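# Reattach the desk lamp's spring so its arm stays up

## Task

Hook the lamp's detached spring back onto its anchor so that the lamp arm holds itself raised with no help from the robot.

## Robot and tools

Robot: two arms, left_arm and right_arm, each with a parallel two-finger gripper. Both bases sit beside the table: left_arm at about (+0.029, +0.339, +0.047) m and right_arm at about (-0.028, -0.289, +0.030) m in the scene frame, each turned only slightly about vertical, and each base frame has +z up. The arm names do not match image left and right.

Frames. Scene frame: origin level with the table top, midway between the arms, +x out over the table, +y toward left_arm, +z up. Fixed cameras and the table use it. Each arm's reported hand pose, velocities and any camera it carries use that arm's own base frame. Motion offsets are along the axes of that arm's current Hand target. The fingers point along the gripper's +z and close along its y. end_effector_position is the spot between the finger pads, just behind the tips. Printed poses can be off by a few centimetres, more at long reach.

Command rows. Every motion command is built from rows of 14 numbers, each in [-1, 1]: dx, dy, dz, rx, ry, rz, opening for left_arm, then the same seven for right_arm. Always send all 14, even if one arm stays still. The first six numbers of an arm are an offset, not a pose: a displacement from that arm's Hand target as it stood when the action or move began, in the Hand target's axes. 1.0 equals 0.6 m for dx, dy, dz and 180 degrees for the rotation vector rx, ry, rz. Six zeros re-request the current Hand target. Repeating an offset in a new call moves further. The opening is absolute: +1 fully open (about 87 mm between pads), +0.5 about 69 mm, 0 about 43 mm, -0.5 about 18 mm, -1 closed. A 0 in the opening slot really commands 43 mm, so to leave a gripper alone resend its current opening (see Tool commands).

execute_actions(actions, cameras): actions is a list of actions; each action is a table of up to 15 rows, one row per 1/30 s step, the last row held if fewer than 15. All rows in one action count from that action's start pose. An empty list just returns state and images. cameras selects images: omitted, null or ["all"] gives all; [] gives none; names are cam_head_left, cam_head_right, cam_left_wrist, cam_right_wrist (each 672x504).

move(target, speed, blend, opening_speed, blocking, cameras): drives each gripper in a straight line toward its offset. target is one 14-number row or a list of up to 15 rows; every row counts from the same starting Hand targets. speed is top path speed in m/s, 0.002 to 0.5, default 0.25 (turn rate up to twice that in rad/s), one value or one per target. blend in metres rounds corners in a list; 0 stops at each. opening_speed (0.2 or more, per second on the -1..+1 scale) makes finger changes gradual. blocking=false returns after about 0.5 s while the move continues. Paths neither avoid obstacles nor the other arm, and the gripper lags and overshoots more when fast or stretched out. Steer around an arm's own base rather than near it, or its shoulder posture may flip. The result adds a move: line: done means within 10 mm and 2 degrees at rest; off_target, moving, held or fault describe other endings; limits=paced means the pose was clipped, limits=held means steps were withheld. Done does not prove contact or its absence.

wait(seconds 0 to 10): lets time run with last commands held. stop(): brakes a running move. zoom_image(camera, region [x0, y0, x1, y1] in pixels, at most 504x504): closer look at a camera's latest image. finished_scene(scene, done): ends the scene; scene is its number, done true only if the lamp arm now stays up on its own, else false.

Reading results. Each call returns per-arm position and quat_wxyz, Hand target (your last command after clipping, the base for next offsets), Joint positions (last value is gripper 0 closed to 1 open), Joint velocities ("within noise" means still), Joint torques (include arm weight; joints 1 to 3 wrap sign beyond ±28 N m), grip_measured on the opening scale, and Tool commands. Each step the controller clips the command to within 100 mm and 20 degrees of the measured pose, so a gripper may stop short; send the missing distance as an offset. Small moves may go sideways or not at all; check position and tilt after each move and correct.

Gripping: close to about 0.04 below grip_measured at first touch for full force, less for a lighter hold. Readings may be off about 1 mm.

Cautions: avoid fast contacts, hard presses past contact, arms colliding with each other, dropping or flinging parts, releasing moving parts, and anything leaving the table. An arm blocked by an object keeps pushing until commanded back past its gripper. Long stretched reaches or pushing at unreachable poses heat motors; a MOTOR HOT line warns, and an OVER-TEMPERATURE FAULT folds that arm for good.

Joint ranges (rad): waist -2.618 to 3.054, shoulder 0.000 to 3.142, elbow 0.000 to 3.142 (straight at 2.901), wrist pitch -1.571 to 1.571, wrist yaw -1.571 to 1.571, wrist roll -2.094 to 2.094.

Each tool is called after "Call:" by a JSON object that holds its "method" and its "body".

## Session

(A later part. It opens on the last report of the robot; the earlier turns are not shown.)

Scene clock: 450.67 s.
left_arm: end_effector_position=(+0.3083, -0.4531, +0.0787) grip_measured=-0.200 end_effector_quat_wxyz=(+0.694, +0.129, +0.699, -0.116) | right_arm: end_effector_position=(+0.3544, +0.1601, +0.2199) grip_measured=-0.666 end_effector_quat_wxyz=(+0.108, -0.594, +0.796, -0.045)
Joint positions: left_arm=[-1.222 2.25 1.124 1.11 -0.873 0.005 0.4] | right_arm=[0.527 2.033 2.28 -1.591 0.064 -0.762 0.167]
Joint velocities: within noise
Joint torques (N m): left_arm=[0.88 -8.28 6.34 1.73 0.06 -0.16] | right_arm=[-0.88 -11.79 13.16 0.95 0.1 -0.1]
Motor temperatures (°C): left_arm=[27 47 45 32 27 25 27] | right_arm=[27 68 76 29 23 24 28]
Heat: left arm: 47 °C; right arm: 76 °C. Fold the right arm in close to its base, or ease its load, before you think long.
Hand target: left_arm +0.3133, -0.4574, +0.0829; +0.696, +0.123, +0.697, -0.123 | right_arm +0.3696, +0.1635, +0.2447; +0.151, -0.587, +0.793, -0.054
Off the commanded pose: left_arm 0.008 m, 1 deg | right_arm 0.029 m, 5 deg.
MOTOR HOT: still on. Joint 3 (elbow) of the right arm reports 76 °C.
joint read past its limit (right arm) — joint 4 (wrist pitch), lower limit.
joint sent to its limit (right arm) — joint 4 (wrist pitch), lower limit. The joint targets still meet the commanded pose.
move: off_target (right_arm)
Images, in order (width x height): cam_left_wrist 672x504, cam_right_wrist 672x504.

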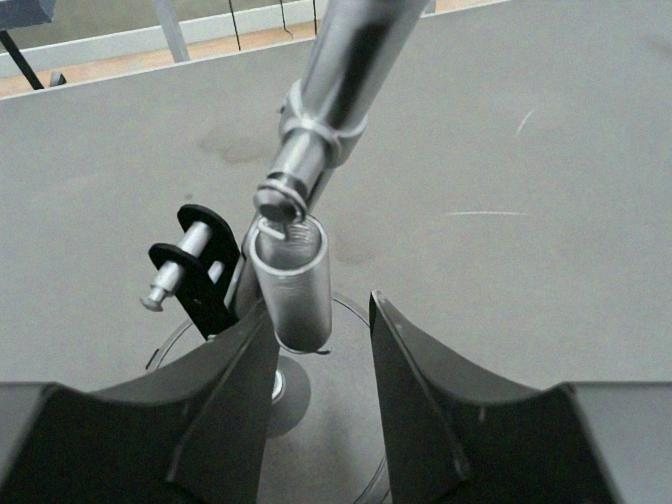

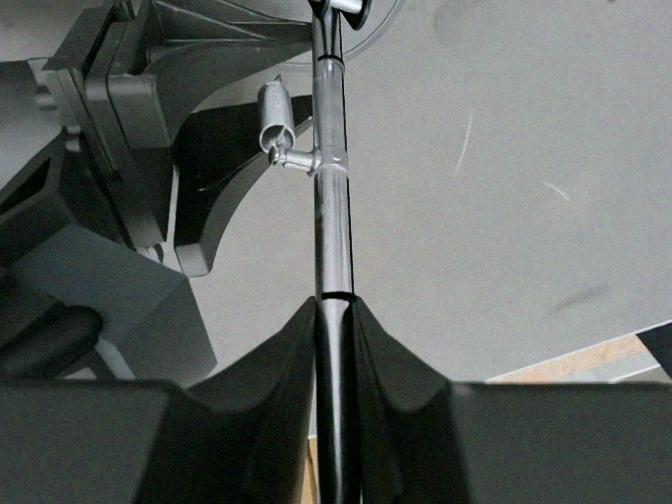

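Call:
{"method": "move", "body": {"target": [[0.012,0.013,0.004,0,0,0,-0.2,0,0,0.0,0,0,0,-1],[0.012,0.013,0.004,0,0,0,-1,0,0,0.0,0,0,0,-1]], "speed": 0.06, "opening_speed": 1, "cameras": ["cam_left_wrist","cam_right_wrist"]}}

Call:
{"method": "zoom_image", "body": {"camera": "cam_left_wrist", "region": [200, 150, 440, 390]}}

Scene clock: 456.07 s.
left_arm: end_effector_position=(+0.3145, -0.4517, +0.0747) grip_measured=-0.674 end_effector_quat_wxyz=(+0.693, +0.132, +0.699, -0.117) | right_arm: end_effector_position=(+0.3544, +0.1601, +0.2199) grip_measured=-0.666 end_effector_quat_wxyz=(+0.108, -0.594, +0.796, -0.045)
Joint positions: left_arm=[-1.205 2.261 1.124 1.117 -0.85 0.005 0.163] | right_arm=[0.527 2.033 2.28 -1.591 0.064 -0.762 0.167]
Joint velocities: within noise
Joint torques (N m): left_arm=[0.91 -8.28 4.62 2 0.01 -0.17] | right_arm=[-0.88 -11.81 13.19 0.95 0.1 -0.1]
Motor temperatures (°C): left_arm=[27 47 45 33 27 25 27] | right_arm=[27 68 74 29 23 24 28]
Heat: left arm: 47 °C; right arm: 74 °C. Fold the right arm in close to its base, or ease its load, before you think long.
Hand target: left_arm +0.3183, -0.4509, +0.0759; +0.696, +0.123, +0.697, -0.123 | right_arm +0.3696, +0.1635, +0.2447; +0.151, -0.587, +0.793, -0.054
Off the commanded pose: left_arm 0.004 m, 1 deg | right_arm 0.029 m, 5 deg.
MOTOR HOT: still on. Joint 3 (elbow) of the right arm reports 74 °C.
joint read past its limit (right arm) — joint 4 (wrist pitch), lower limit.
joint sent to its limit (right arm) — joint 4 (wrist pitch), lower limit. The joint targets still meet the commanded pose.
move: off_target (right_arm)
Images, in order (width x height): cam_left_wrist 672x504, cam_right_wrist 672x504.

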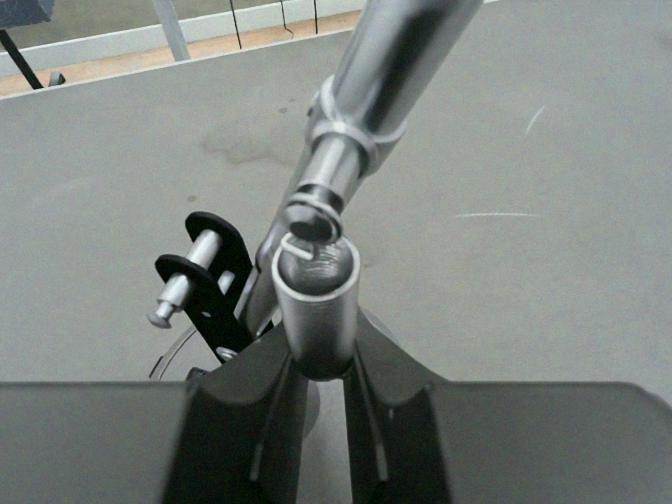

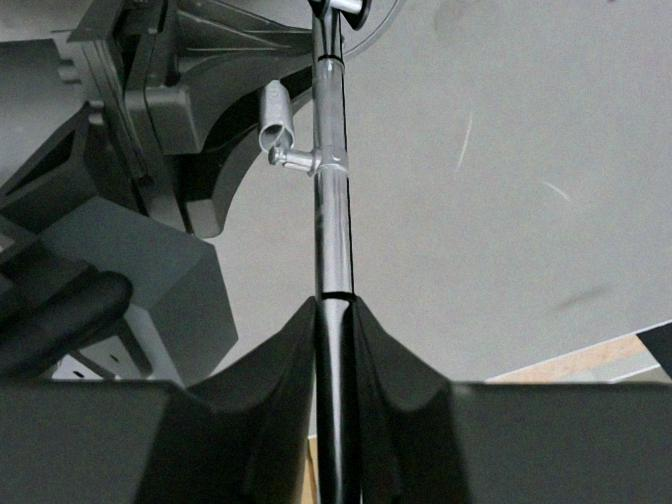

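Scaled by 2.100 from the camera's 672x504 image, which has a finer 960x720 frame.

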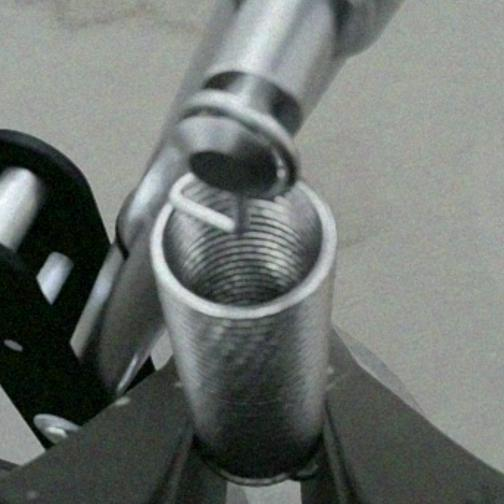

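Call:
{"method": "move", "body": {"target": [[-0.015,0.05,-0.02,0,0,0.167,-1,0,0,0.0,0,0,0,-1],[0.0,0.1,-0.02,0,0,0.167,-1,0,0,0.0,0,0,0,-1]], "speed": 0.1, "blend": 0.02, "cameras": ["cam_left_wrist","cam_right_wrist"]}}

Call:
{"method": "zoom_image", "body": {"camera": "cam_left_wrist", "region": [200, 150, 440, 390]}}

Scene clock: 465.43 s.
left_arm: end_effector_position=(+0.3255, -0.3917, +0.0593) grip_measured=-0.966 end_effector_quat_wxyz=(+0.694, +0.313, +0.645, +0.063) | right_arm: end_effector_position=(+0.3551, +0.1631, +0.2187) grip_measured=-0.671 end_effector_quat_wxyz=(+0.110, -0.594, +0.796, -0.039)
Joint positions: left_arm=[-1.154 2.235 0.947 1.247 -0.792 0.513 0.017] | right_arm=[0.527 2.039 2.285 -1.588 0.052 -0.762 0.165]
Joint velocities: within noise
Joint torques (N m): left_arm=[0.34 -10.62 3.96 1.9 -0.11 -0.06] | right_arm=[-0.87 -12.49 12.57 0.93 0.24 -0.09]
Motor temperatures (°C): left_arm=[27 47 45 33 27 25 27] | right_arm=[27 69 72 29 23 24 28]
Heat: left arm: 47 °C; right arm: 72 °C. Fold the right arm in close to its base, or ease its load, before you think long.
Hand target: left_arm +0.3276, -0.3904, +0.0757; +0.704, +0.299, +0.641, +0.062 | right_arm +0.3696, +0.1635, +0.2448; +0.151, -0.587, +0.793, -0.054
Off the commanded pose: left_arm 0.017 m, 2 deg | right_arm 0.030 m, 5 deg.
MOTOR HOT: still on. Joint 3 (elbow) of the right arm reports 72 °C.
joint read past its limit (right arm) — joint 4 (wrist pitch), lower limit.
joint sent to its limit (right arm) — joint 4 (wrist pitch), lower limit. The joint targets still meet the commanded pose.
move: off_target (left_arm, right_arm); blend cut to 0.0157 m at target 1
Images, in order (width x height): cam_left_wrist 672x504, cam_right_wrist 672x504.

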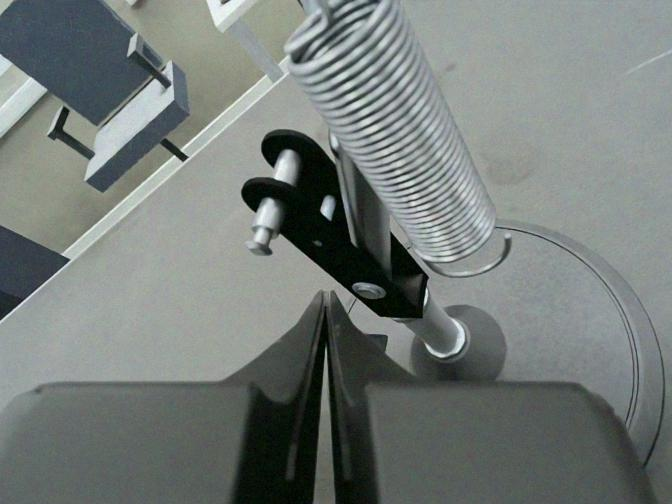

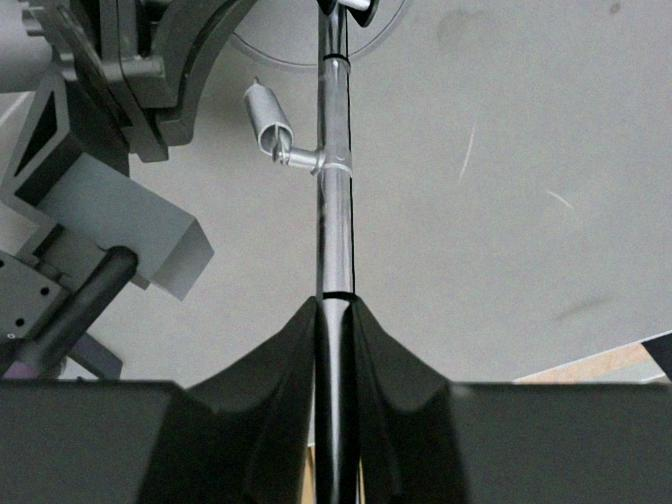

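Scaled by 2.100 from the camera's 672x504 image, which has a finer 960x720 frame.

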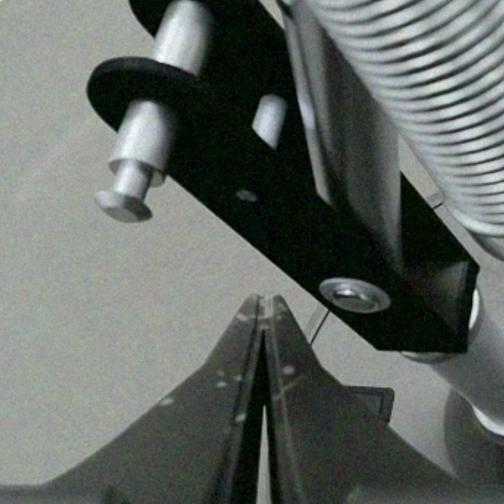

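Call:
{"method": "move", "body": {"target": [[0,0.05,-0.12,0,0,-0.167,-0.15,0,0,0.0,0,0,0,-1],[-0.12,0,-0.13,0,0,-0.167,-0.15,0,0,0,0,0,0,-1],[-0.09,-0.11,-0.07,0,0,-0.167,-0.15,0,0,0.0,0,0,0,-1]], "speed": 0.15, "blend": 0.02, "cameras": ["cam_left_wrist"]}}

Scene clock: 477.33 s.
left_arm: end_effector_position=(+0.2569, -0.4509, +0.0831) grip_measured=-0.150 end_effector_quat_wxyz=(+0.692, +0.138, +0.699, -0.115) | right_arm: end_effector_position=(+0.3553, +0.1628, +0.2187) grip_measured=-0.671 end_effector_quat_wxyz=(+0.110, -0.594, +0.796, -0.040)
Joint positions: left_arm=[-1.338 2.189 1.037 1.125 -0.978 0.007 0.425] | right_arm=[0.527 2.039 2.285 -1.588 0.054 -0.762 0.165]
Joint velocities: within noise
Joint torques (N m): left_arm=[0.27 -8.03 6.15 1.76 -0.1 -0.19] | right_arm=[-0.88 -12.49 12.56 0.93 0.22 -0.1]
Motor temperatures (°C): left_arm=[27 50 44 34 27 25 27] | right_arm=[27 68 69 29 23 24 28]
Heat: left arm: 50 °C; right arm: 69 °C.
Hand target: left_arm +0.2593, -0.4551, +0.0896; +0.696, +0.123, +0.697, -0.123 | right_arm +0.3696, +0.1635, +0.2447; +0.151, -0.587, +0.793, -0.054
Off the commanded pose: left_arm 0.008 m, 2 deg | right_arm 0.030 m, 5 deg.
MOTOR HOT: cleared for the motors of the right arm.
joint read past its limit (right arm) — joint 4 (wrist pitch), lower limit.
joint sent to its limit (right arm) — joint 4 (wrist pitch), lower limit. The joint targets still meet the commanded pose.
move: off_target (right_arm)
Images, in order (width x height): cam_left_wrist 672x504.

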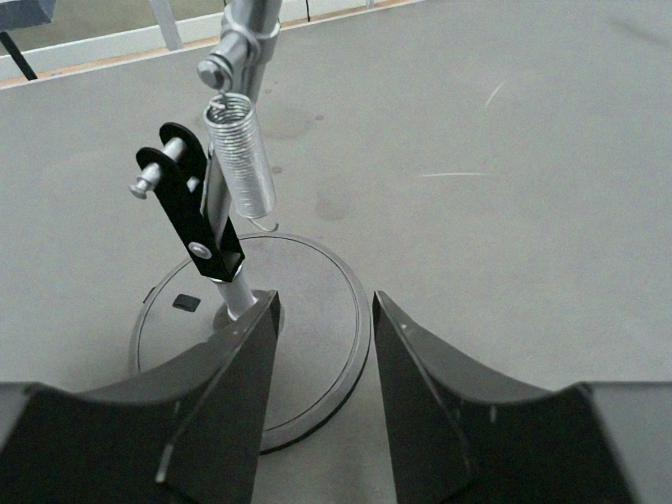

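Call:
{"method": "move", "body": {"target": [[0.012,0.06,0.0,0,0,0,-0.2,0,0,0.0,0,0,0,-1],[0.012,0.06,0.08,0,0,0,-0.2,0,0,0.0,0,0,0,-1]], "speed": 0.1, "cameras": ["cam_left_wrist"]}}

Scene clock: 482.23 s.
left_arm: end_effector_position=(+0.3094, -0.4313, +0.0831) grip_measured=-0.200 end_effector_quat_wxyz=(+0.698, +0.118, +0.697, -0.115) | right_arm: end_effector_position=(+0.3566, +0.1630, +0.2188) grip_measured=-0.671 end_effector_quat_wxyz=(+0.111, -0.594, +0.796, -0.041)
Joint positions: left_arm=[-1.205 2.202 1.033 1.171 -0.874 0.006 0.4] | right_arm=[0.527 2.042 2.288 -1.586 0.057 -0.762 0.165]
Joint velocities: within noise
Joint torques (N m): left_arm=[1.62 -7.3 6.52 1.57 0.32 -0.17] | right_arm=[-0.9 -12.71 12.3 0.91 0.18 -0.08]
Motor temperatures (°C): left_arm=[27 50 44 34 27 25 27] | right_arm=[27 68 69 29 23 24 28]
Heat: left arm: 50 °C; right arm: 69 °C.
Hand target: left_arm +0.3167, -0.4378, +0.0824; +0.696, +0.123, +0.697, -0.123 | right_arm +0.3696, +0.1635, +0.2448; +0.151, -0.587, +0.793, -0.054
Off the commanded pose: left_arm 0.010 m, 1 deg | right_arm 0.029 m, 5 deg.
joint read past its limit (right arm) — joint 4 (wrist pitch), lower limit.
joint sent to its limit (right arm) — joint 4 (wrist pitch), lower limit. The joint targets still meet the commanded pose.
move: off_target (right_arm)
Images, in order (width x height): cam_left_wrist 672x504.

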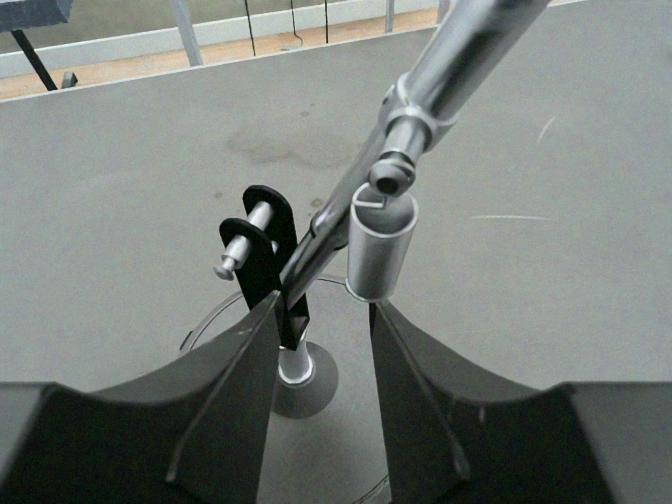

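Call:
{"method": "move", "body": {"target": [[0,0,-0.06,0,0,0,-0.2,0,0,0,0,0,0,-1],[0.0,-0.027,-0.05,0,0,0,-0.2,0,0,0.0,0,0,0,-1],[0.0,-0.027,0.0,0,0,0,-0.2,0,0,0.0,0,0,0,-1]], "speed": 0.1, "cameras": ["cam_left_wrist"]}}

Scene clock: 487.03 s.
left_arm: end_effector_position=(+0.3074, -0.4477, +0.0781) grip_measured=-0.200 end_effector_quat_wxyz=(+0.694, +0.128, +0.699, -0.115) | right_arm: end_effector_position=(+0.3567, +0.1630, +0.2188) grip_measured=-0.671 end_effector_quat_wxyz=(+0.111, -0.594, +0.795, -0.042)
Joint positions: left_arm=[-1.22 2.24 1.098 1.127 -0.874 0.004 0.4] | right_arm=[0.527 2.042 2.288 -1.586 0.057 -0.762 0.165]
Joint velocities: within noise
Joint torques (N m): left_arm=[0.64 -8.17 6.35 1.72 0.07 -0.15] | right_arm=[-0.88 -12.72 12.33 0.91 0.18 -0.09]
Motor temperatures (°C): left_arm=[27 50 44 34 27 25 27] | right_arm=[27 67 70 29 23 24 28]
Heat: left arm: 50 °C; right arm: 70 °C.
Hand target: left_arm +0.3113, -0.4529, +0.0822; +0.696, +0.123, +0.697, -0.123 | right_arm +0.3697, +0.1636, +0.2448; +0.151, -0.587, +0.793, -0.054
Off the commanded pose: left_arm 0.008 m, 1 deg | right_arm 0.029 m, 5 deg.
joint read past its limit (right arm) — joint 4 (wrist pitch), lower limit.
joint sent to its limit (right arm) — joint 4 (wrist pitch), lower limit. The joint targets still meet the commanded pose.
move: off_target (right_arm)
Images, in order (width x height): cam_left_wrist 672x504.

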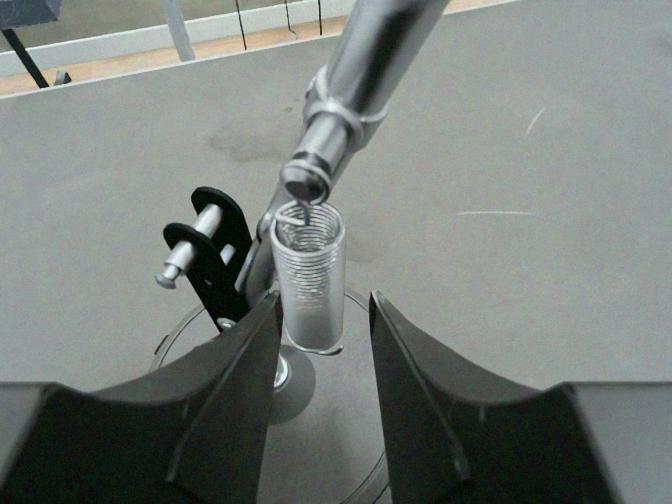

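Call:
{"method": "move", "body": {"target": [[0.005,0.009,-0.006,0,0,0,-0.2,0,0,0.0,0,0,0,-1],[0.005,0.009,-0.006,0,0,0,-1,0,0,0.0,0,0,0,-1]], "speed": 0.06, "opening_speed": 1, "cameras": []}}

Call:
{"method": "move", "body": {"target": [-0.01,0.045,-0.01,0,0,0.19,-1,0,0,0.0,0,0,0,-1], "speed": 0.08, "cameras": ["cam_left_wrist","cam_right_wrist"]}}

Call:
{"method": "zoom_image", "body": {"camera": "cam_left_wrist", "region": [200, 150, 440, 390]}}

Scene clock: 494.00 s.
left_arm: end_effector_position=(+0.3068, -0.4465, +0.0760) grip_measured=-0.966 end_effector_quat_wxyz=(+0.693, +0.130, +0.700, -0.114) | right_arm: end_effector_position=(+0.3567, +0.1630, +0.2188) grip_measured=-0.671 end_effector_quat_wxyz=(+0.111, -0.594, +0.795, -0.042)
Joint positions: left_arm=[-1.22 2.24 1.092 1.126 -0.872 0.004 0.017] | right_arm=[0.527 2.042 2.288 -1.586 0.057 -0.762 0.165]
Joint velocities: within noise
Joint torques (N m): left_arm=[0.8 -8.65 4.36 1.96 0.08 -0.16] | right_arm=[-0.87 -12.74 12.33 0.9 0.18 -0.09]
Motor temperatures (°C): left_arm=[27 51 44 34 27 25 27] | right_arm=[27 66 71 29 23 24 28]
Heat: left arm: 51 °C; right arm: 71 °C.
Hand target: left_arm +0.3097, -0.4466, +0.0793; +0.696, +0.123, +0.697, -0.123 | right_arm +0.3696, +0.1636, +0.2448; +0.151, -0.587, +0.793, -0.054
Off the commanded pose: left_arm 0.004 m, 1 deg | right_arm 0.029 m, 5 deg.
joint read past its limit (right arm) — joint 4 (wrist pitch), lower limit.
joint sent to its limit (right arm) — joint 4 (wrist pitch), lower limit. The joint targets still meet the commanded pose.
move: off_target (right_arm)
No camera images: "cameras" was empty.

Scene clock: 498.33 s.
left_arm: end_effector_position=(+0.3122, -0.4186, +0.0761) grip_measured=-0.966 end_effector_quat_wxyz=(+0.693, +0.330, +0.634, +0.092) | right_arm: end_effector_position=(+0.3567, +0.1630, +0.2188) grip_measured=-0.671 end_effector_quat_wxyz=(+0.111, -0.594, +0.795, -0.042)
Joint positions: left_arm=[-1.22 2.24 1.06 1.146 -0.872 0.586 0.017] | right_arm=[0.527 2.042 2.288 -1.586 0.057 -0.762 0.165]
Joint velocities: within noise
Joint torques (N m): left_arm=[0.31 -9.47 4.23 2.02 0.01 -0.05] | right_arm=[-0.88 -12.71 12.29 0.91 0.17 -0.09]
Motor temperatures (°C): left_arm=[27 51 44 34 27 25 27] | right_arm=[27 65 71 29 23 24 28]
Heat: left arm: 51 °C; right arm: 71 °C.
Hand target: left_arm +0.3133, -0.4191, +0.0852; +0.701, +0.322, +0.630, +0.087 | right_arm +0.3696, +0.1636, +0.2448; +0.151, -0.587, +0.793, -0.054
Off the commanded pose: left_arm 0.009 m, 2 deg | right_arm 0.029 m, 5 deg.
joint read past its limit (right arm) — joint 4 (wrist pitch), lower limit.
joint sent to its limit (right arm) — joint 4 (wrist pitch), lower limit. The joint targets still meet the commanded pose.
move: off_target (right_arm)
Images, in order (width x height): cam_left_wrist 672x504, cam_right_wrist 672x504.

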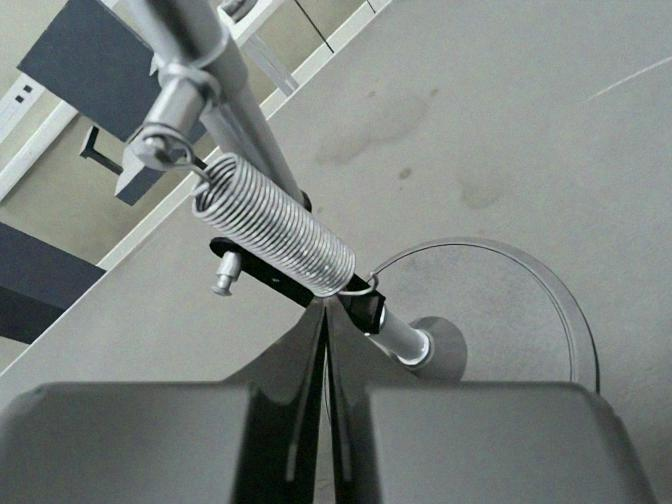

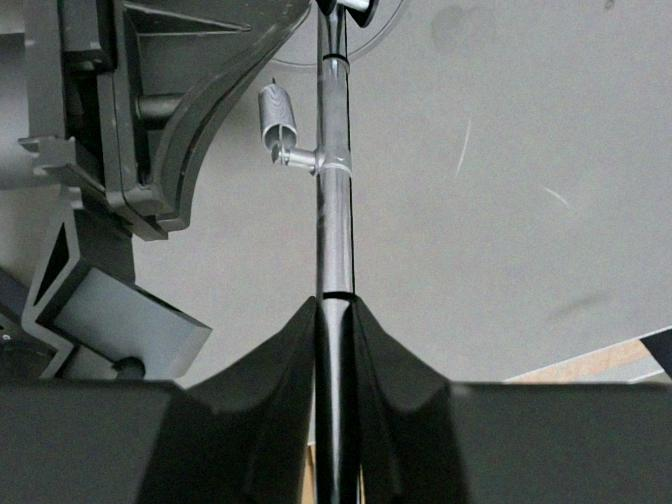

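Scaled by 2.100 from the camera's 672x504 image, which has a finer 960x720 frame.

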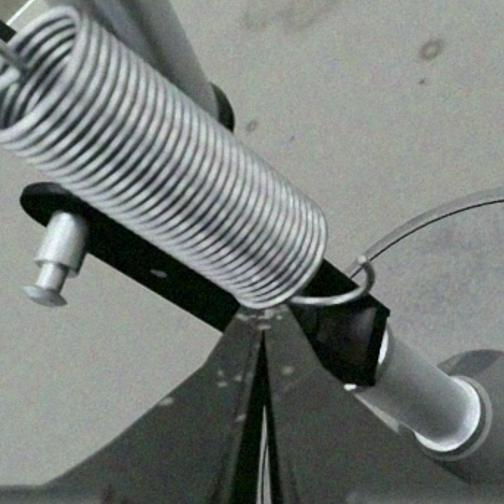

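Call:
{"method": "move", "body": {"target": [[0,0.0,-0.12,0,0,-0.0,-0.9,0,0,0.0,0,0,0,-1],[0.015,-0.04,-0.12,0,0,-0.19,-0.2,0,0,0,0,0,0,-1]], "speed": 0.15, "cameras": ["cam_left_wrist"]}}

Scene clock: 508.37 s.
left_arm: end_effector_position=(+0.2366, -0.4099, +0.0596) grip_measured=-0.200 end_effector_quat_wxyz=(+0.692, +0.138, +0.699, -0.116) | right_arm: end_effector_position=(+0.3567, +0.1630, +0.2188) grip_measured=-0.671 end_effector_quat_wxyz=(+0.111, -0.594, +0.795, -0.042)
Joint positions: left_arm=[-1.366 2.173 0.828 1.318 -1.006 0.007 0.4] | right_arm=[0.527 2.042 2.288 -1.586 0.057 -0.762 0.165]
Joint velocities: within noise
Joint torques (N m): left_arm=[0.98 -7.79 3.49 1.9 -0.04 -0.19] | right_arm=[-0.9 -12.72 12.3 0.91 0.18 -0.09]
Motor temperatures (°C): left_arm=[27 52 44 35 27 25 27] | right_arm=[27 64 72 29 23 24 28]
Heat: left arm: 52 °C; right arm: 72 °C.
Hand target: left_arm +0.2406, -0.4084, +0.0644; +0.696, +0.123, +0.697, -0.123 | right_arm +0.3696, +0.1636, +0.2448; +0.151, -0.587, +0.793, -0.054
Off the commanded pose: left_arm 0.006 m, 2 deg | right_arm 0.029 m, 5 deg.
joint read past its limit (right arm) — joint 4 (wrist pitch), lower limit.
joint sent to its limit (right arm) — joint 4 (wrist pitch), lower limit. The joint targets still meet the commanded pose.
move: off_target (right_arm)
Images, in order (width x height): cam_left_wrist 672x504.

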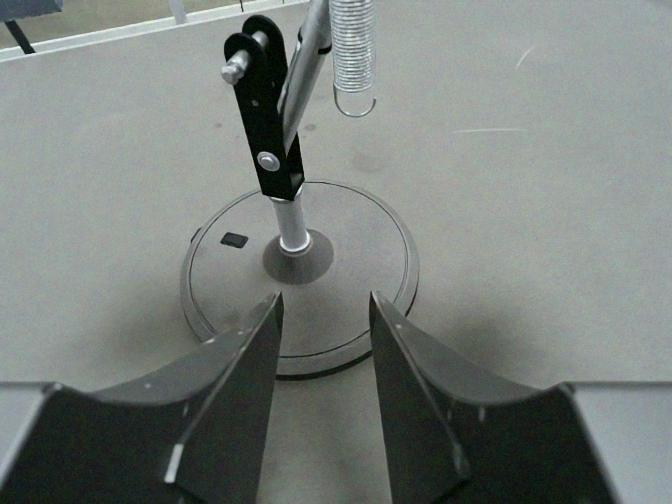

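Call:
{"method": "move", "body": {"target": [[-0.08,-0.015,0.0,0,0,0,-0.2,0,0,0.0,0,0,0,-1],[-0.08,-0.015,0.08,0,0,0,-0.2,0,0,0.0,0,0,0,-1]], "speed": 0.1, "blend": 0.02, "cameras": ["cam_left_wrist","cam_right_wrist"]}}

Call:
{"method": "zoom_image", "body": {"camera": "cam_left_wrist", "region": [200, 150, 440, 390]}}

Scene clock: 515.30 s.
left_arm: end_effector_position=(+0.2800, -0.4276, +0.1089) grip_measured=-0.200 end_effector_quat_wxyz=(+0.695, +0.127, +0.698, -0.115) | right_arm: end_effector_position=(+0.3567, +0.1630, +0.2188) grip_measured=-0.671 end_effector_quat_wxyz=(+0.111, -0.594, +0.795, -0.042)
Joint positions: left_arm=[-1.269 2.079 0.977 1.089 -0.926 0.006 0.4] | right_arm=[0.527 2.042 2.288 -1.586 0.057 -0.762 0.165]
Joint velocities: within noise
Joint torques (N m): left_arm=[0.47 -7.3 6.32 1.68 0.08 -0.18] | right_arm=[-0.88 -12.74 12.31 0.91 0.18 -0.09]
Motor temperatures (°C): left_arm=[27 52 44 34 27 25 27] | right_arm=[27 64 73 29 23 24 28]
Heat: left arm: 52 °C; right arm: 73 °C.
Hand target: left_arm +0.2825, -0.4334, +0.1124; +0.696, +0.123, +0.697, -0.123 | right_arm +0.3696, +0.1636, +0.2448; +0.151, -0.587, +0.793, -0.054
Off the commanded pose: left_arm 0.007 m, 1 deg | right_arm 0.029 m, 5 deg.
joint read past its limit (right arm) — joint 4 (wrist pitch), lower limit.
joint sent to its limit (right arm) — joint 4 (wrist pitch), lower limit. The joint targets still meet the commanded pose.
move: off_target (right_arm)
Images, in order (width x height): cam_left_wrist 672x504, cam_right_wrist 672x504.

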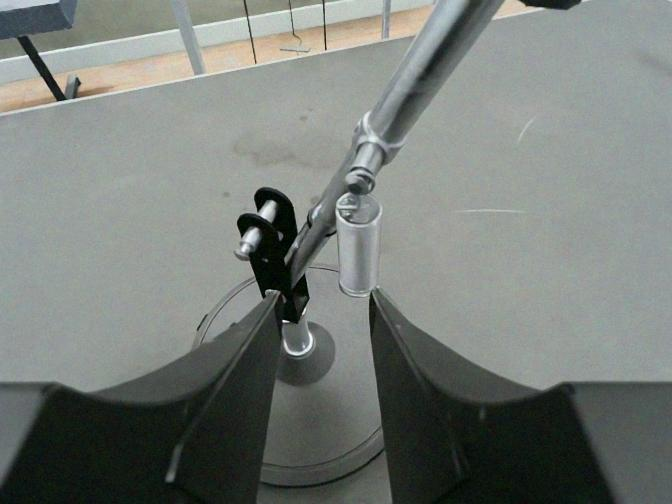

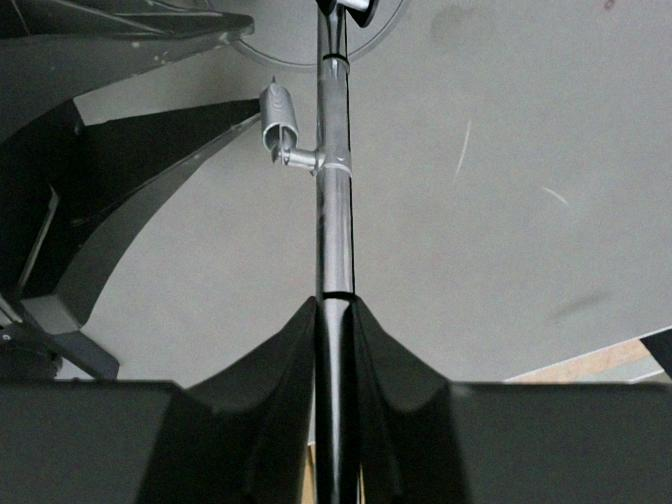

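Scaled by 2.100 from the camera's 672x504 image, which has a finer 960x720 frame.

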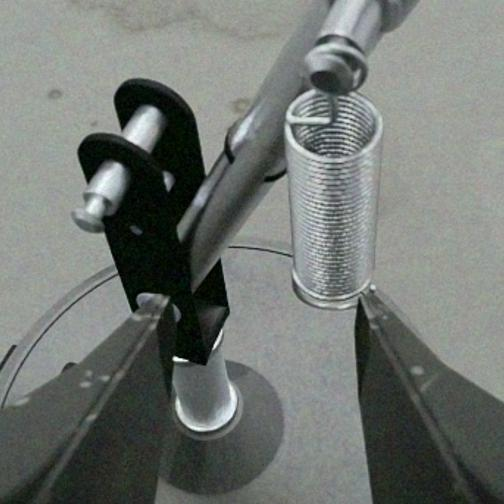

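Call:
{"method": "move", "body": {"target": [[0,0,-0.04,0,0,0,-0.2,0,0,0,0,0,0,-1],[0.0,-0.018,-0.04,0,0,0,-0.2,0,0,0.0,0,0,0,-1],[0.0,-0.018,0.025,0,0,0,-0.2,0,0,0.0,0,0,0,-1]], "speed": 0.1, "cameras": ["cam_left_wrist","cam_right_wrist"]}}

Call:
{"method": "zoom_image", "body": {"camera": "cam_left_wrist", "region": [200, 150, 440, 390]}}

Scene clock: 521.10 s.
left_arm: end_effector_position=(+0.2908, -0.4422, +0.1083) grip_measured=-0.200 end_effector_quat_wxyz=(+0.695, +0.127, +0.699, -0.114) | right_arm: end_effector_position=(+0.3567, +0.1630, +0.2188) grip_measured=-0.671 end_effector_quat_wxyz=(+0.111, -0.594, +0.795, -0.042)
Joint positions: left_arm=[-1.255 2.125 1.06 1.051 -0.913 0.006 0.4] | right_arm=[0.527 2.042 2.288 -1.586 0.057 -0.762 0.165]
Joint velocities: within noise
Joint torques (N m): left_arm=[0.36 -7.68 6.61 1.69 0.07 -0.17] | right_arm=[-0.87 -12.71 12.3 0.91 0.18 -0.09]
Motor temperatures (°C): left_arm=[27 51 44 34 27 25 27] | right_arm=[27 64 73 29 23 24 28]
Heat: left arm: 51 °C; right arm: 73 °C.
Hand target: left_arm +0.2930, -0.4486, +0.1125; +0.696, +0.123, +0.697, -0.123 | right_arm +0.3696, +0.1636, +0.2448; +0.151, -0.587, +0.793, -0.054
Off the commanded pose: left_arm 0.008 m, 1 deg | right_arm 0.029 m, 5 deg.
joint read past its limit (right arm) — joint 4 (wrist pitch), lower limit.
joint sent to its limit (right arm) — joint 4 (wrist pitch), lower limit. The joint targets still meet the commanded pose.
move: off_target (right_arm)
Images, in order (width x height): cam_left_wrist 672x504, cam_right_wrist 672x504.

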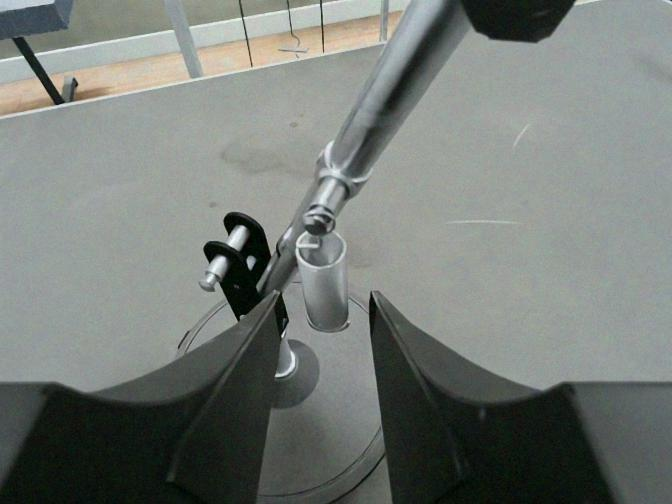

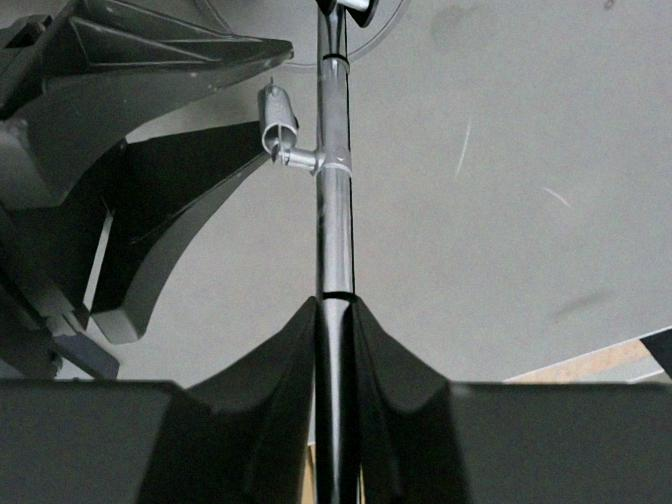

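Scaled by 2.100 from the camera's 672x504 image, which has a finer 960x720 frame.

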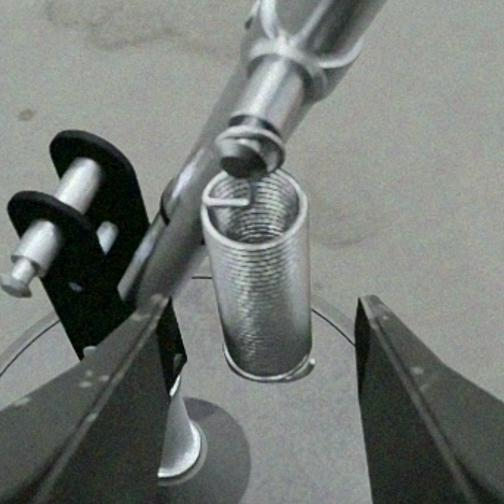

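Call:
{"method": "move", "body": {"target": [[0.01,0.003,-0.006,0,0,0,-0.2,0,0,0.0,0,0,0,-1],[0.01,0.003,-0.006,0,0,0,-1,0,0,0.0,0,0,0,-1]], "speed": 0.06, "opening_speed": 1, "cameras": ["cam_left_wrist","cam_right_wrist"]}}

Call:
{"method": "zoom_image", "body": {"camera": "cam_left_wrist", "region": [200, 150, 440, 390]}}

Scene clock: 527.87 s.
left_arm: end_effector_position=(+0.2908, -0.4424, +0.1046) grip_measured=-0.580 end_effector_quat_wxyz=(+0.693, +0.129, +0.700, -0.112) | right_arm: end_effector_position=(+0.3567, +0.1630, +0.2188) grip_measured=-0.671 end_effector_quat_wxyz=(+0.111, -0.594, +0.795, -0.042)
Joint positions: left_arm=[-1.255 2.133 1.06 1.052 -0.912 0.006 0.21] | right_arm=[0.527 2.042 2.288 -1.586 0.057 -0.762 0.165]
Joint velocities: within noise
Joint torques (N m): left_arm=[-0.02 -7.73 5.01 1.95 0.02 -0.18] | right_arm=[-0.88 -12.71 12.31 0.91 0.18 -0.09]
Motor temperatures (°C): left_arm=[27 51 44 34 27 25 27] | right_arm=[27 63 73 29 23 24 28]
Heat: left arm: 51 °C; right arm: 73 °C.
Hand target: left_arm +0.2903, -0.4457, +0.1064; +0.696, +0.123, +0.697, -0.123 | right_arm +0.3696, +0.1636, +0.2448; +0.151, -0.587, +0.793, -0.054
Off the commanded pose: left_arm 0.004 m, 2 deg | right_arm 0.029 m, 5 deg.
joint read past its limit (right arm) — joint 4 (wrist pitch), lower limit.
joint sent to its limit (right arm) — joint 4 (wrist pitch), lower limit. The joint targets still meet the commanded pose.
move: off_target (right_arm)
Images, in order (width x height): cam_left_wrist 672x504, cam_right_wrist 672x504.

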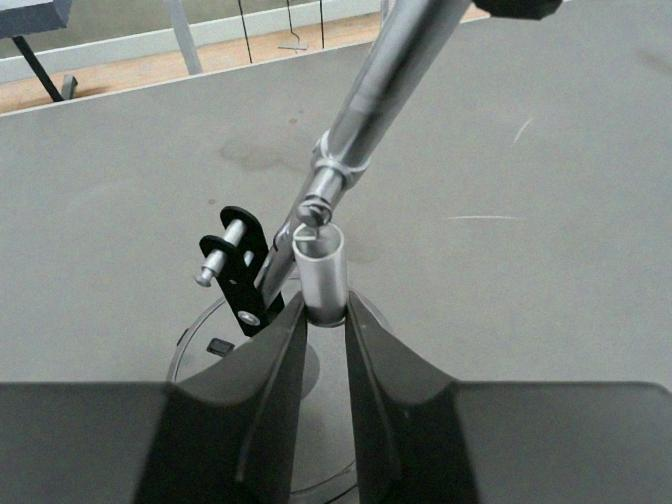

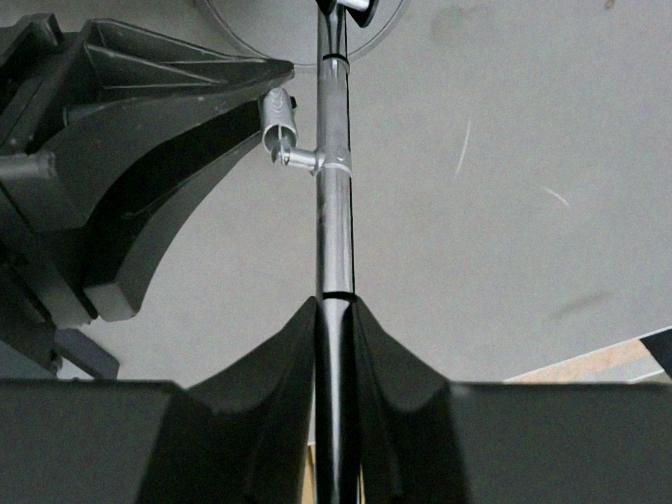

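Scaled by 2.100 from the camera's 672x504 image, which has a finer 960x720 frame.

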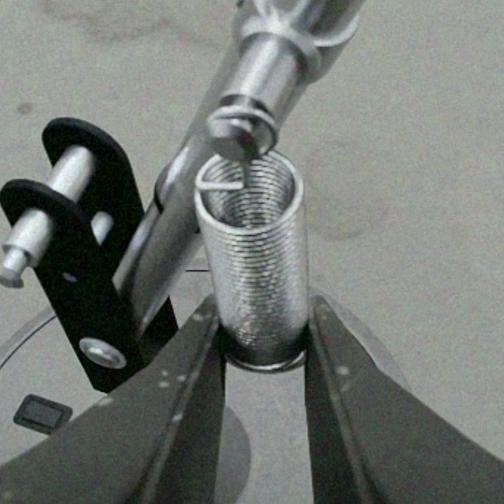

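Call:
{"method": "move", "body": {"target": [-0.012,0.055,-0.015,0,0,0.18,-1,0,0,0.0,0,0,0,-1], "speed": 0.08, "cameras": ["cam_left_wrist","cam_right_wrist"]}}

Call:
{"method": "zoom_image", "body": {"camera": "cam_left_wrist", "region": [200, 130, 440, 370]}}

Scene clock: 535.27 s.
left_arm: end_effector_position=(+0.2950, -0.4164, +0.1091) grip_measured=-0.580 end_effector_quat_wxyz=(+0.706, +0.309, +0.634, +0.068) | right_arm: end_effector_position=(+0.3567, +0.1630, +0.2188) grip_measured=-0.671 end_effector_quat_wxyz=(+0.111, -0.594, +0.795, -0.042)
Joint positions: left_arm=[-1.255 2.13 1.011 1.127 -0.898 0.556 0.21] | right_arm=[0.527 2.042 2.288 -1.586 0.057 -0.762 0.165]
Joint velocities: within noise
Joint torques (N m): left_arm=[-0.12 -10.18 3.55 1.52 -0.11 -0.07] | right_arm=[-0.88 -12.7 12.33 0.91 0.18 -0.09]
Motor temperatures (°C): left_arm=[27 51 44 34 27 25 27] | right_arm=[27 63 73 29 23 24 28]
Heat: left arm: 51 °C; right arm: 73 °C.
Hand target: left_arm +0.2931, -0.4116, +0.1136; +0.703, +0.312, +0.635, +0.076 | right_arm +0.3696, +0.1636, +0.2448; +0.151, -0.587, +0.793, -0.054
Off the commanded pose: left_arm 0.007 m, 1 deg | right_arm 0.029 m, 5 deg.
joint read past its limit (right arm) — joint 4 (wrist pitch), lower limit.
joint sent to its limit (right arm) — joint 4 (wrist pitch), lower limit. The joint targets still meet the commanded pose.
move: off_target (right_arm)
Images, in order (width x height): cam_left_wrist 672x504, cam_right_wrist 672x504.

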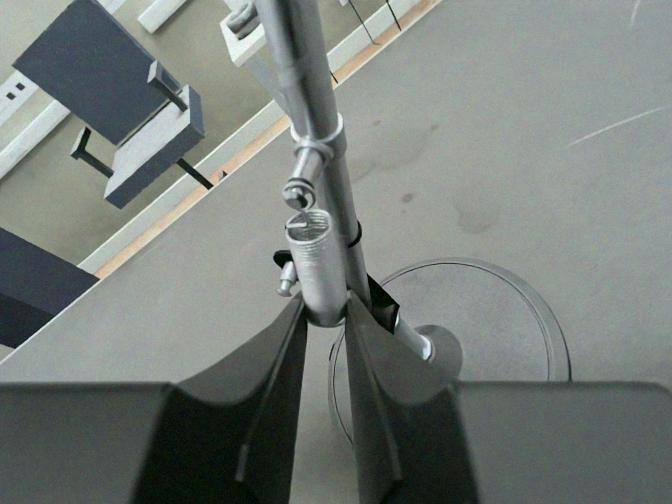

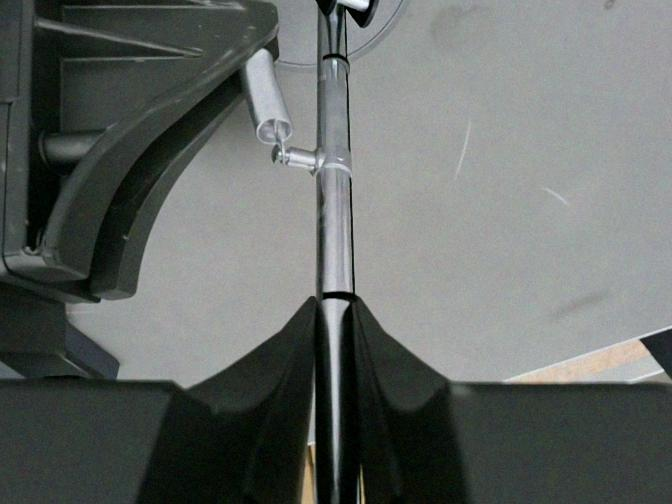

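Scaled by 2.100 from the camera's 672x504 image, which has a finer 960x720 frame.

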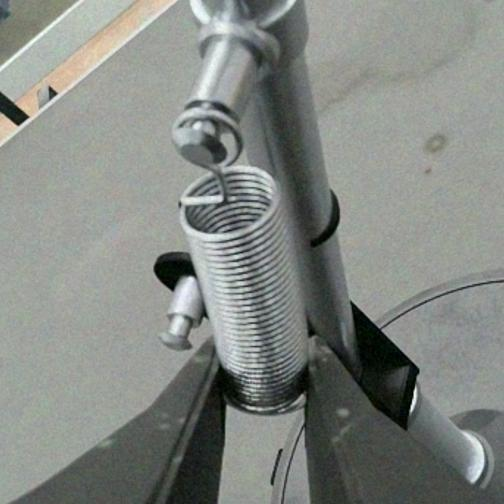

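Call:
{"method": "move", "body": {"target": [0.025,0.025,-0.01,0,0,0.02,-1,0,0,0.0,0,0,0,-1], "speed": 0.06, "cameras": ["cam_left_wrist"]}}

Call:
{"method": "zoom_image", "body": {"camera": "cam_left_wrist", "region": [200, 130, 440, 370]}}

Call:
{"method": "move", "body": {"target": [0.04,0.0,0,0,0,0.0,-1,0,0,0.0,0,0,0,-1], "speed": 0.06, "cameras": ["cam_left_wrist"]}}

Call:
{"method": "zoom_image", "body": {"camera": "cam_left_wrist", "region": [200, 130, 440, 370]}}

Scene clock: 543.63 s.
left_arm: end_effector_position=(+0.2889, -0.4078, +0.1138) grip_measured=-0.580 end_effector_quat_wxyz=(+0.714, +0.331, +0.614, +0.065) | right_arm: end_effector_position=(+0.3567, +0.1630, +0.2188) grip_measured=-0.671 end_effector_quat_wxyz=(+0.111, -0.594, +0.795, -0.042)
Joint positions: left_arm=[-1.255 2.097 0.932 1.207 -0.851 0.618 0.21] | right_arm=[0.527 2.042 2.288 -1.586 0.057 -0.762 0.165]
Joint velocities: within noise
Joint torques (N m): left_arm=[1.46 -9.31 2.76 1.37 -0.37 -0.03] | right_arm=[-0.91 -12.71 12.31 0.91 0.18 -0.09]
Motor temperatures (°C): left_arm=[27 51 43 34 27 25 27] | right_arm=[27 63 74 29 23 24 28]
Heat: left arm: 51 °C; right arm: 74 °C.
Hand target: left_arm +0.2946, -0.3901, +0.1089; +0.700, +0.332, +0.625, +0.098 | right_arm +0.3696, +0.1636, +0.2448; +0.151, -0.587, +0.793, -0.054
Off the commanded pose: left_arm 0.019 m, 4 deg | right_arm 0.029 m, 5 deg.
joint read past its limit (right arm) — joint 4 (wrist pitch), lower limit.
joint sent to its limit (right arm) — joint 4 (wrist pitch), lower limit. The joint targets still meet the commanded pose.
move: off_target (left_arm, right_arm)
Images, in order (width x height): cam_left_wrist 672x504.

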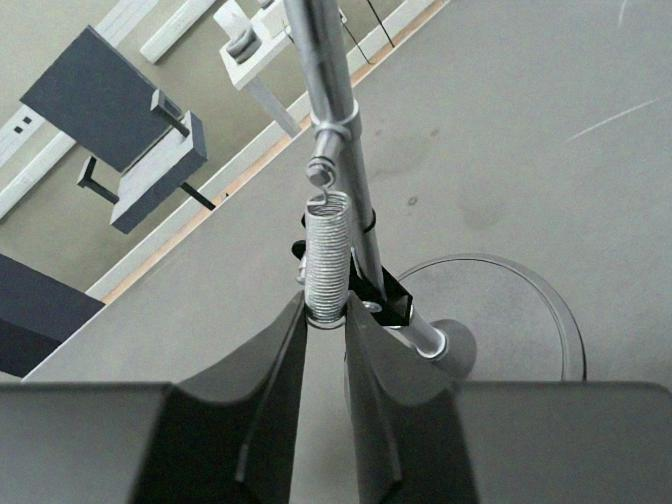

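Scaled by 2.100 from the camera's 672x504 image, which has a finer 960x720 frame.

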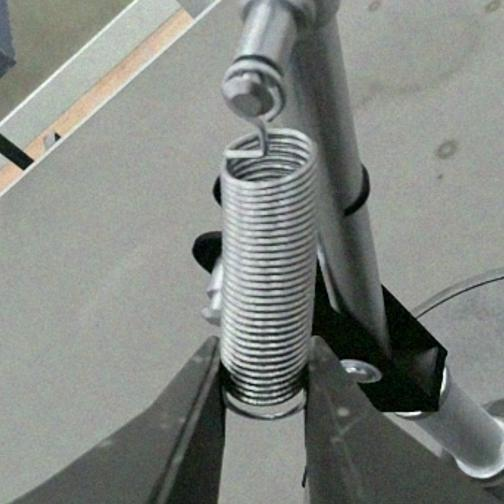

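Scene clock: 544.63 s.
left_arm: end_effector_position=(+0.2898, -0.4006, +0.1139) grip_measured=-0.580 end_effector_quat_wxyz=(+0.726, +0.324, +0.604, +0.046) | right_arm: end_effector_position=(+0.3569, +0.1626, +0.2189) grip_measured=-0.671 end_effector_quat_wxyz=(+0.111, -0.594, +0.796, -0.043)
Joint positions: left_arm=[-1.239 2.097 0.876 1.307 -0.808 0.618 0.21] | right_arm=[0.527 2.042 2.288 -1.586 0.059 -0.762 0.165]
Joint velocities: within noise
Joint torques (N m): left_arm=[2.13 -6.22 2.3 1.33 -0.54 -0.03] | right_arm=[-0.9 -12.7 12.33 0.9 0.16 -0.09]
Motor temperatures (°C): left_arm=[27 51 43 34 27 25 27] | right_arm=[27 63 74 29 23 24 28]
Heat: left arm: 51 °C; right arm: 74 °C.
Hand target: left_arm +0.2993, -0.3769, +0.0895; +0.700, +0.332, +0.625, +0.098 | right_arm +0.3696, +0.1636, +0.2448; +0.151, -0.587, +0.793, -0.054
Off the commanded pose: left_arm 0.035 m, 7 deg | right_arm 0.029 m, 5 deg.
joint read past its limit (right arm) — joint 4 (wrist pitch), lower limit.
joint sent to its limit (right arm) — joint 4 (wrist pitch), lower limit. The joint targets still meet the commanded pose.
move: off_target (left_arm, right_arm)
Images, in order (width x height): cam_left_wrist 672x504.

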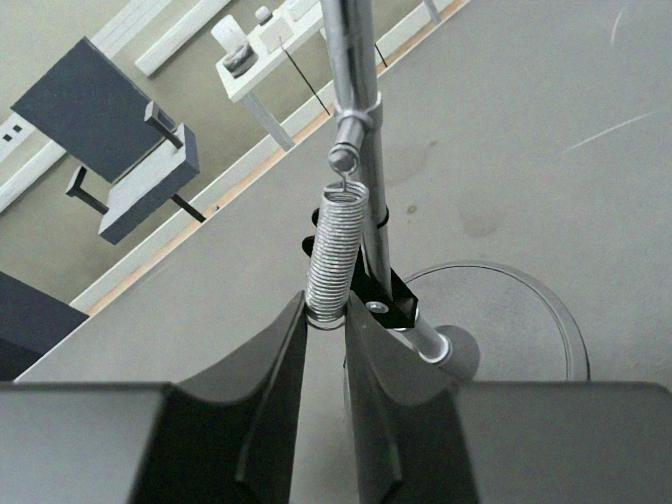

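Scaled by 2.100 from the camera's 672x504 image, which has a finer 960x720 frame.

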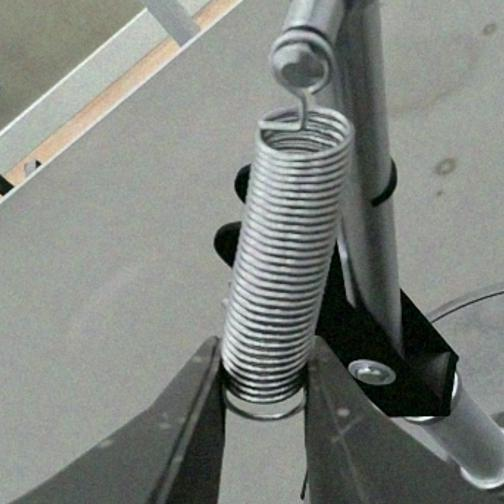

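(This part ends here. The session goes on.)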